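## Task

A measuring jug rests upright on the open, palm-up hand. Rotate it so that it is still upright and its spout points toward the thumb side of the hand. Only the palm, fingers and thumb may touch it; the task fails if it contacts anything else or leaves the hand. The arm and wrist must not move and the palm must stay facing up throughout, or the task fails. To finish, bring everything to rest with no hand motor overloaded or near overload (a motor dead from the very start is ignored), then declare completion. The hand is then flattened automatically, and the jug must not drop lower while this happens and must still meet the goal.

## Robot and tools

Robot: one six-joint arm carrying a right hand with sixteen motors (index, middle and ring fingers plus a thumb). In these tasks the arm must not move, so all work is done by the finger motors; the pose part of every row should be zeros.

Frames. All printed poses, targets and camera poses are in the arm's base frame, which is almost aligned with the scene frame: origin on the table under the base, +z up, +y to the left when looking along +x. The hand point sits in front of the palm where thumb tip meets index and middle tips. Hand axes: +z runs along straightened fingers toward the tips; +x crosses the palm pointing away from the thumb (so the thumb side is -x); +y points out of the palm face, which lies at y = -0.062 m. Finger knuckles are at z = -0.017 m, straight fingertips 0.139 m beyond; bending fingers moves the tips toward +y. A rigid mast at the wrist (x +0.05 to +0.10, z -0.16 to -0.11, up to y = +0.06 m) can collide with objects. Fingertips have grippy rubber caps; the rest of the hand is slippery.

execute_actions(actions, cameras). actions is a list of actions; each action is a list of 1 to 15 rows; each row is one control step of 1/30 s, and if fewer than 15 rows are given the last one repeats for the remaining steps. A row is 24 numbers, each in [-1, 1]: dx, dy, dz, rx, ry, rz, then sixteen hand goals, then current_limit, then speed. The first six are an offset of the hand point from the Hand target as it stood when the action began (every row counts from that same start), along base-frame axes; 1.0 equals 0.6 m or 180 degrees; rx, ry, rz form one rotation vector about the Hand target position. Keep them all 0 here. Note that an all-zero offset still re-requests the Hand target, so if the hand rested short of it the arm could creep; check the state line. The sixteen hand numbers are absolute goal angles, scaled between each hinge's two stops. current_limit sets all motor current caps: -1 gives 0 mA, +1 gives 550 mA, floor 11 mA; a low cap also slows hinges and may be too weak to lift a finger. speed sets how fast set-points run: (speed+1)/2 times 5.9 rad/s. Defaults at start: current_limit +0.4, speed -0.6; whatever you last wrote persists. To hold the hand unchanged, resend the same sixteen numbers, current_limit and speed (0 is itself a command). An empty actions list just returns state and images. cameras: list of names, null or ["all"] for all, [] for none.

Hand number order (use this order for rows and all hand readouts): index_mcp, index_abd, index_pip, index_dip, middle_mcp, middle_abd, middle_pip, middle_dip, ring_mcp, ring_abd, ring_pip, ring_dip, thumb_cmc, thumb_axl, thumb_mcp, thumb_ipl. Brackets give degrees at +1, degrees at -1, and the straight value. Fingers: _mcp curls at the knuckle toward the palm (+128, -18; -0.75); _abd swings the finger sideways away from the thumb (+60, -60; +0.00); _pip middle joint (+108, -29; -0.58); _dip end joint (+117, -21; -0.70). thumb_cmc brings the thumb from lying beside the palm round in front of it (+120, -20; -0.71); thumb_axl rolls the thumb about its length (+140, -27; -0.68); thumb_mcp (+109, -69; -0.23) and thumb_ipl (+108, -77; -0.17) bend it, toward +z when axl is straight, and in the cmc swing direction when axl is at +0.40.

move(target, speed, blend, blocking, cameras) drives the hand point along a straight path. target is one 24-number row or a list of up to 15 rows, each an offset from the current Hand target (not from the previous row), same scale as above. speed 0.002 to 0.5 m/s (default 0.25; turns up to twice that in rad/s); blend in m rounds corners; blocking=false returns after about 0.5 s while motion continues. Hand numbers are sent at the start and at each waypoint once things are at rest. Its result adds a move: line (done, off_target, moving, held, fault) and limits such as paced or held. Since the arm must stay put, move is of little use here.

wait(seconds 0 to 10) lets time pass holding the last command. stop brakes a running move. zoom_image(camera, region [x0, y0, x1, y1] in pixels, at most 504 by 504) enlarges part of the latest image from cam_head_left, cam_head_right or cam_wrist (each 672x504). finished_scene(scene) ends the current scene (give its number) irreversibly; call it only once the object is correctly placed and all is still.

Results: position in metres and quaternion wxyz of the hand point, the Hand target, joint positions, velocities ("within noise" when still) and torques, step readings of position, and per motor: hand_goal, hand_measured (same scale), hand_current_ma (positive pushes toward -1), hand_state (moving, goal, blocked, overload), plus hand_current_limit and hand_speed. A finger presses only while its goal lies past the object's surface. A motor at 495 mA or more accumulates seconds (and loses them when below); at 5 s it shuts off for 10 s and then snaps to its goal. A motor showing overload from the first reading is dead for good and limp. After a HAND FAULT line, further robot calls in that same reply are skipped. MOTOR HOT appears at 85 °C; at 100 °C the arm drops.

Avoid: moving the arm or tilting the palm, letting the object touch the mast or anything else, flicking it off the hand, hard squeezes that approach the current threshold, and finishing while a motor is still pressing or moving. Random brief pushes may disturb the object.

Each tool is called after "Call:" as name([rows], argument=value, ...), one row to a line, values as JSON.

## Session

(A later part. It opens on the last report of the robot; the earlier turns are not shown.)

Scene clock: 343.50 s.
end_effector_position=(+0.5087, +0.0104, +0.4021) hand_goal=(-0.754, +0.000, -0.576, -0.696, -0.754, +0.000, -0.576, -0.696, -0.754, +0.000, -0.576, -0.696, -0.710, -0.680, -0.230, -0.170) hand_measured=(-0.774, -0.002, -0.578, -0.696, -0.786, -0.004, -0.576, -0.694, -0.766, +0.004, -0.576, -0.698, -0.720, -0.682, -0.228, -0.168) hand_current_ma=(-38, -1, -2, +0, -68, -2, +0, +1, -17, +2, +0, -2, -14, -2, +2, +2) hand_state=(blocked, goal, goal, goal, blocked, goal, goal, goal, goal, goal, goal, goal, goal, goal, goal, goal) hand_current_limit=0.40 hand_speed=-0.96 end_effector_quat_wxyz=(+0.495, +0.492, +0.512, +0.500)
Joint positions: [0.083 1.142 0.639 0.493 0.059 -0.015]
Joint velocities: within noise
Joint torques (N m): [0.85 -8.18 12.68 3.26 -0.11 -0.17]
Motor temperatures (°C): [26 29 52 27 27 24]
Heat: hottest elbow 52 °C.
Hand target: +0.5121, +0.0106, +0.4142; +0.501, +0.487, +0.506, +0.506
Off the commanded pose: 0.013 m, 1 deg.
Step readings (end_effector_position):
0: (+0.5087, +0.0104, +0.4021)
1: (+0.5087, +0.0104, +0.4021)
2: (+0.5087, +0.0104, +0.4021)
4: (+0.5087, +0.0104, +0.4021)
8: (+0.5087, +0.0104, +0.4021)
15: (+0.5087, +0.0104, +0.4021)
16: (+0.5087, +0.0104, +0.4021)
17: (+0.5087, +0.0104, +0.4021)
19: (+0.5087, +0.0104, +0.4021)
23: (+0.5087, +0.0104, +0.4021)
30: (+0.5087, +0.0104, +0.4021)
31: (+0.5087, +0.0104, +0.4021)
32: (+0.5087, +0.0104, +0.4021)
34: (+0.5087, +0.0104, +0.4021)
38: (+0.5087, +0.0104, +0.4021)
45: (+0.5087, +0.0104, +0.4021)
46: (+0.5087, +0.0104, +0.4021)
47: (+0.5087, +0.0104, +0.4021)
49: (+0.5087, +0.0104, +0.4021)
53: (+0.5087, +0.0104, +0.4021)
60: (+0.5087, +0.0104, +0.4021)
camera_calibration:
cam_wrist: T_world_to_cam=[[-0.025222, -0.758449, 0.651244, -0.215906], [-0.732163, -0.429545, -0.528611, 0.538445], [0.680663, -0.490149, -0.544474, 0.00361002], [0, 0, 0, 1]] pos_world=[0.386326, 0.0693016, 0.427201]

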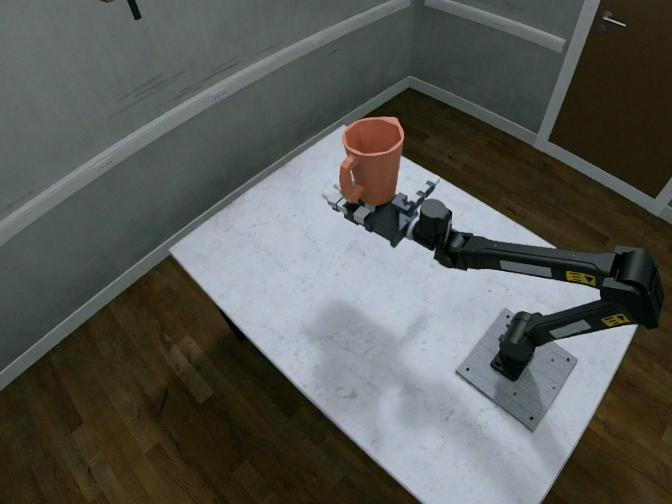

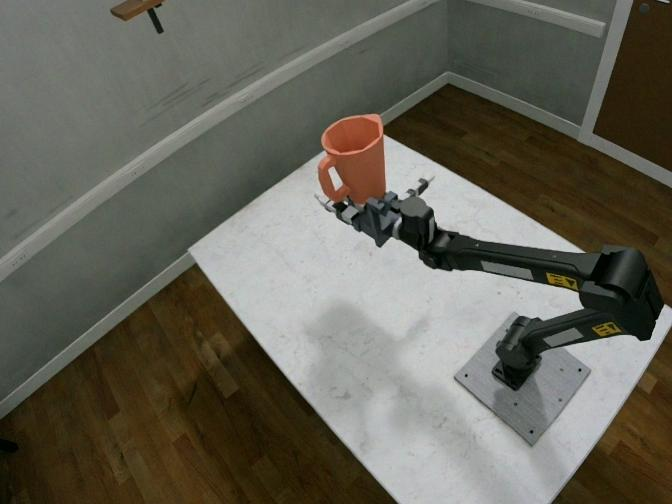

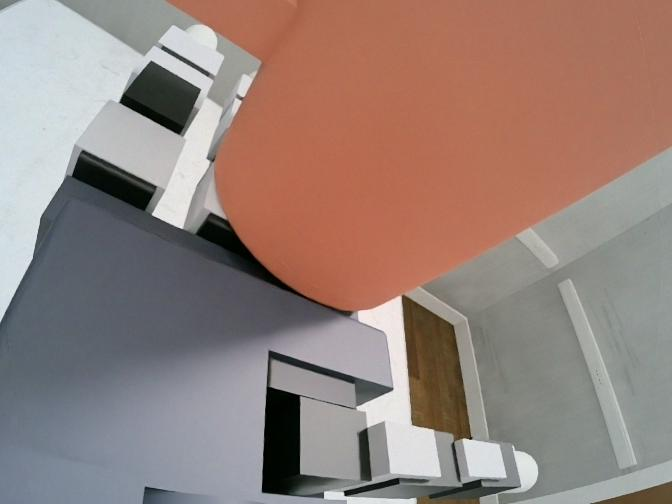

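Call:
execute_actions(actions=[])

Scene clock: 344.43 s.
end_effector_position=(+0.5087, +0.0104, +0.4021) hand_goal=(-0.754, +0.000, -0.576, -0.696, -0.754, +0.000, -0.576, -0.696, -0.754, +0.000, -0.576, -0.696, -0.710, -0.680, -0.230, -0.170) hand_measured=(-0.774, -0.002, -0.578, -0.696, -0.786, -0.004, -0.576, -0.694, -0.766, +0.004, -0.576, -0.698, -0.720, -0.682, -0.228, -0.168) hand_current_ma=(-38, -1, -2, +0, -68, -2, +0, +1, -17, +2, +0, -2, -14, -2, +2, +2) hand_state=(blocked, goal, goal, goal, blocked, goal, goal, goal, goal, goal, goal, goal, goal, goal, goal, goal) hand_current_limit=0.40 hand_speed=-0.96 end_effector_quat_wxyz=(+0.495, +0.492, +0.512, +0.500)
Joint positions: [0.083 1.142 0.639 0.493 0.059 -0.015]
Joint velocities: within noise
Joint torques (N m): [0.85 -8.18 12.67 3.25 -0.11 -0.17]
Motor temperatures (°C): [26 29 52 27 27 24]
Heat: hottest elbow 52 °C.
Hand target: +0.5122, +0.0106, +0.4142; +0.501, +0.487, +0.506, +0.506
Off the commanded pose: 0.013 m, 1 deg.
camera_calibration:
cam_wrist: T_world_to_cam=[[-0.025222, -0.758449, 0.651244, -0.215906], [-0.732163, -0.429545, -0.528611, 0.538445], [0.680663, -0.490149, -0.544474, 0.00361002], [0, 0, 0, 1]] pos_world=[0.386326, 0.0693016, 0.427201]

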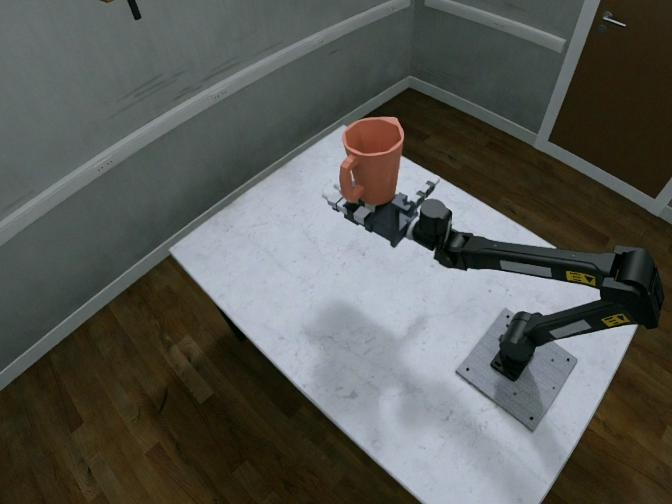

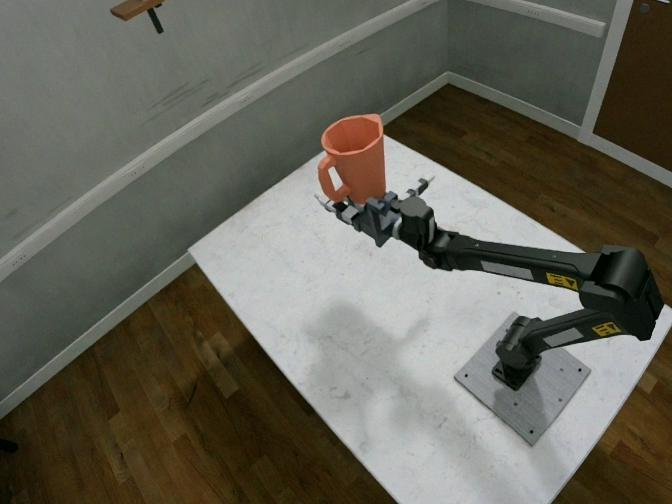

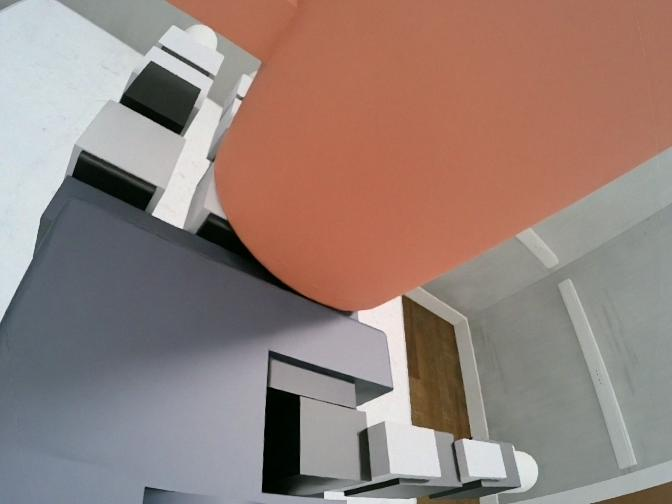

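Call:
finished_scene(scene=2)

The scene is finished: the task was done.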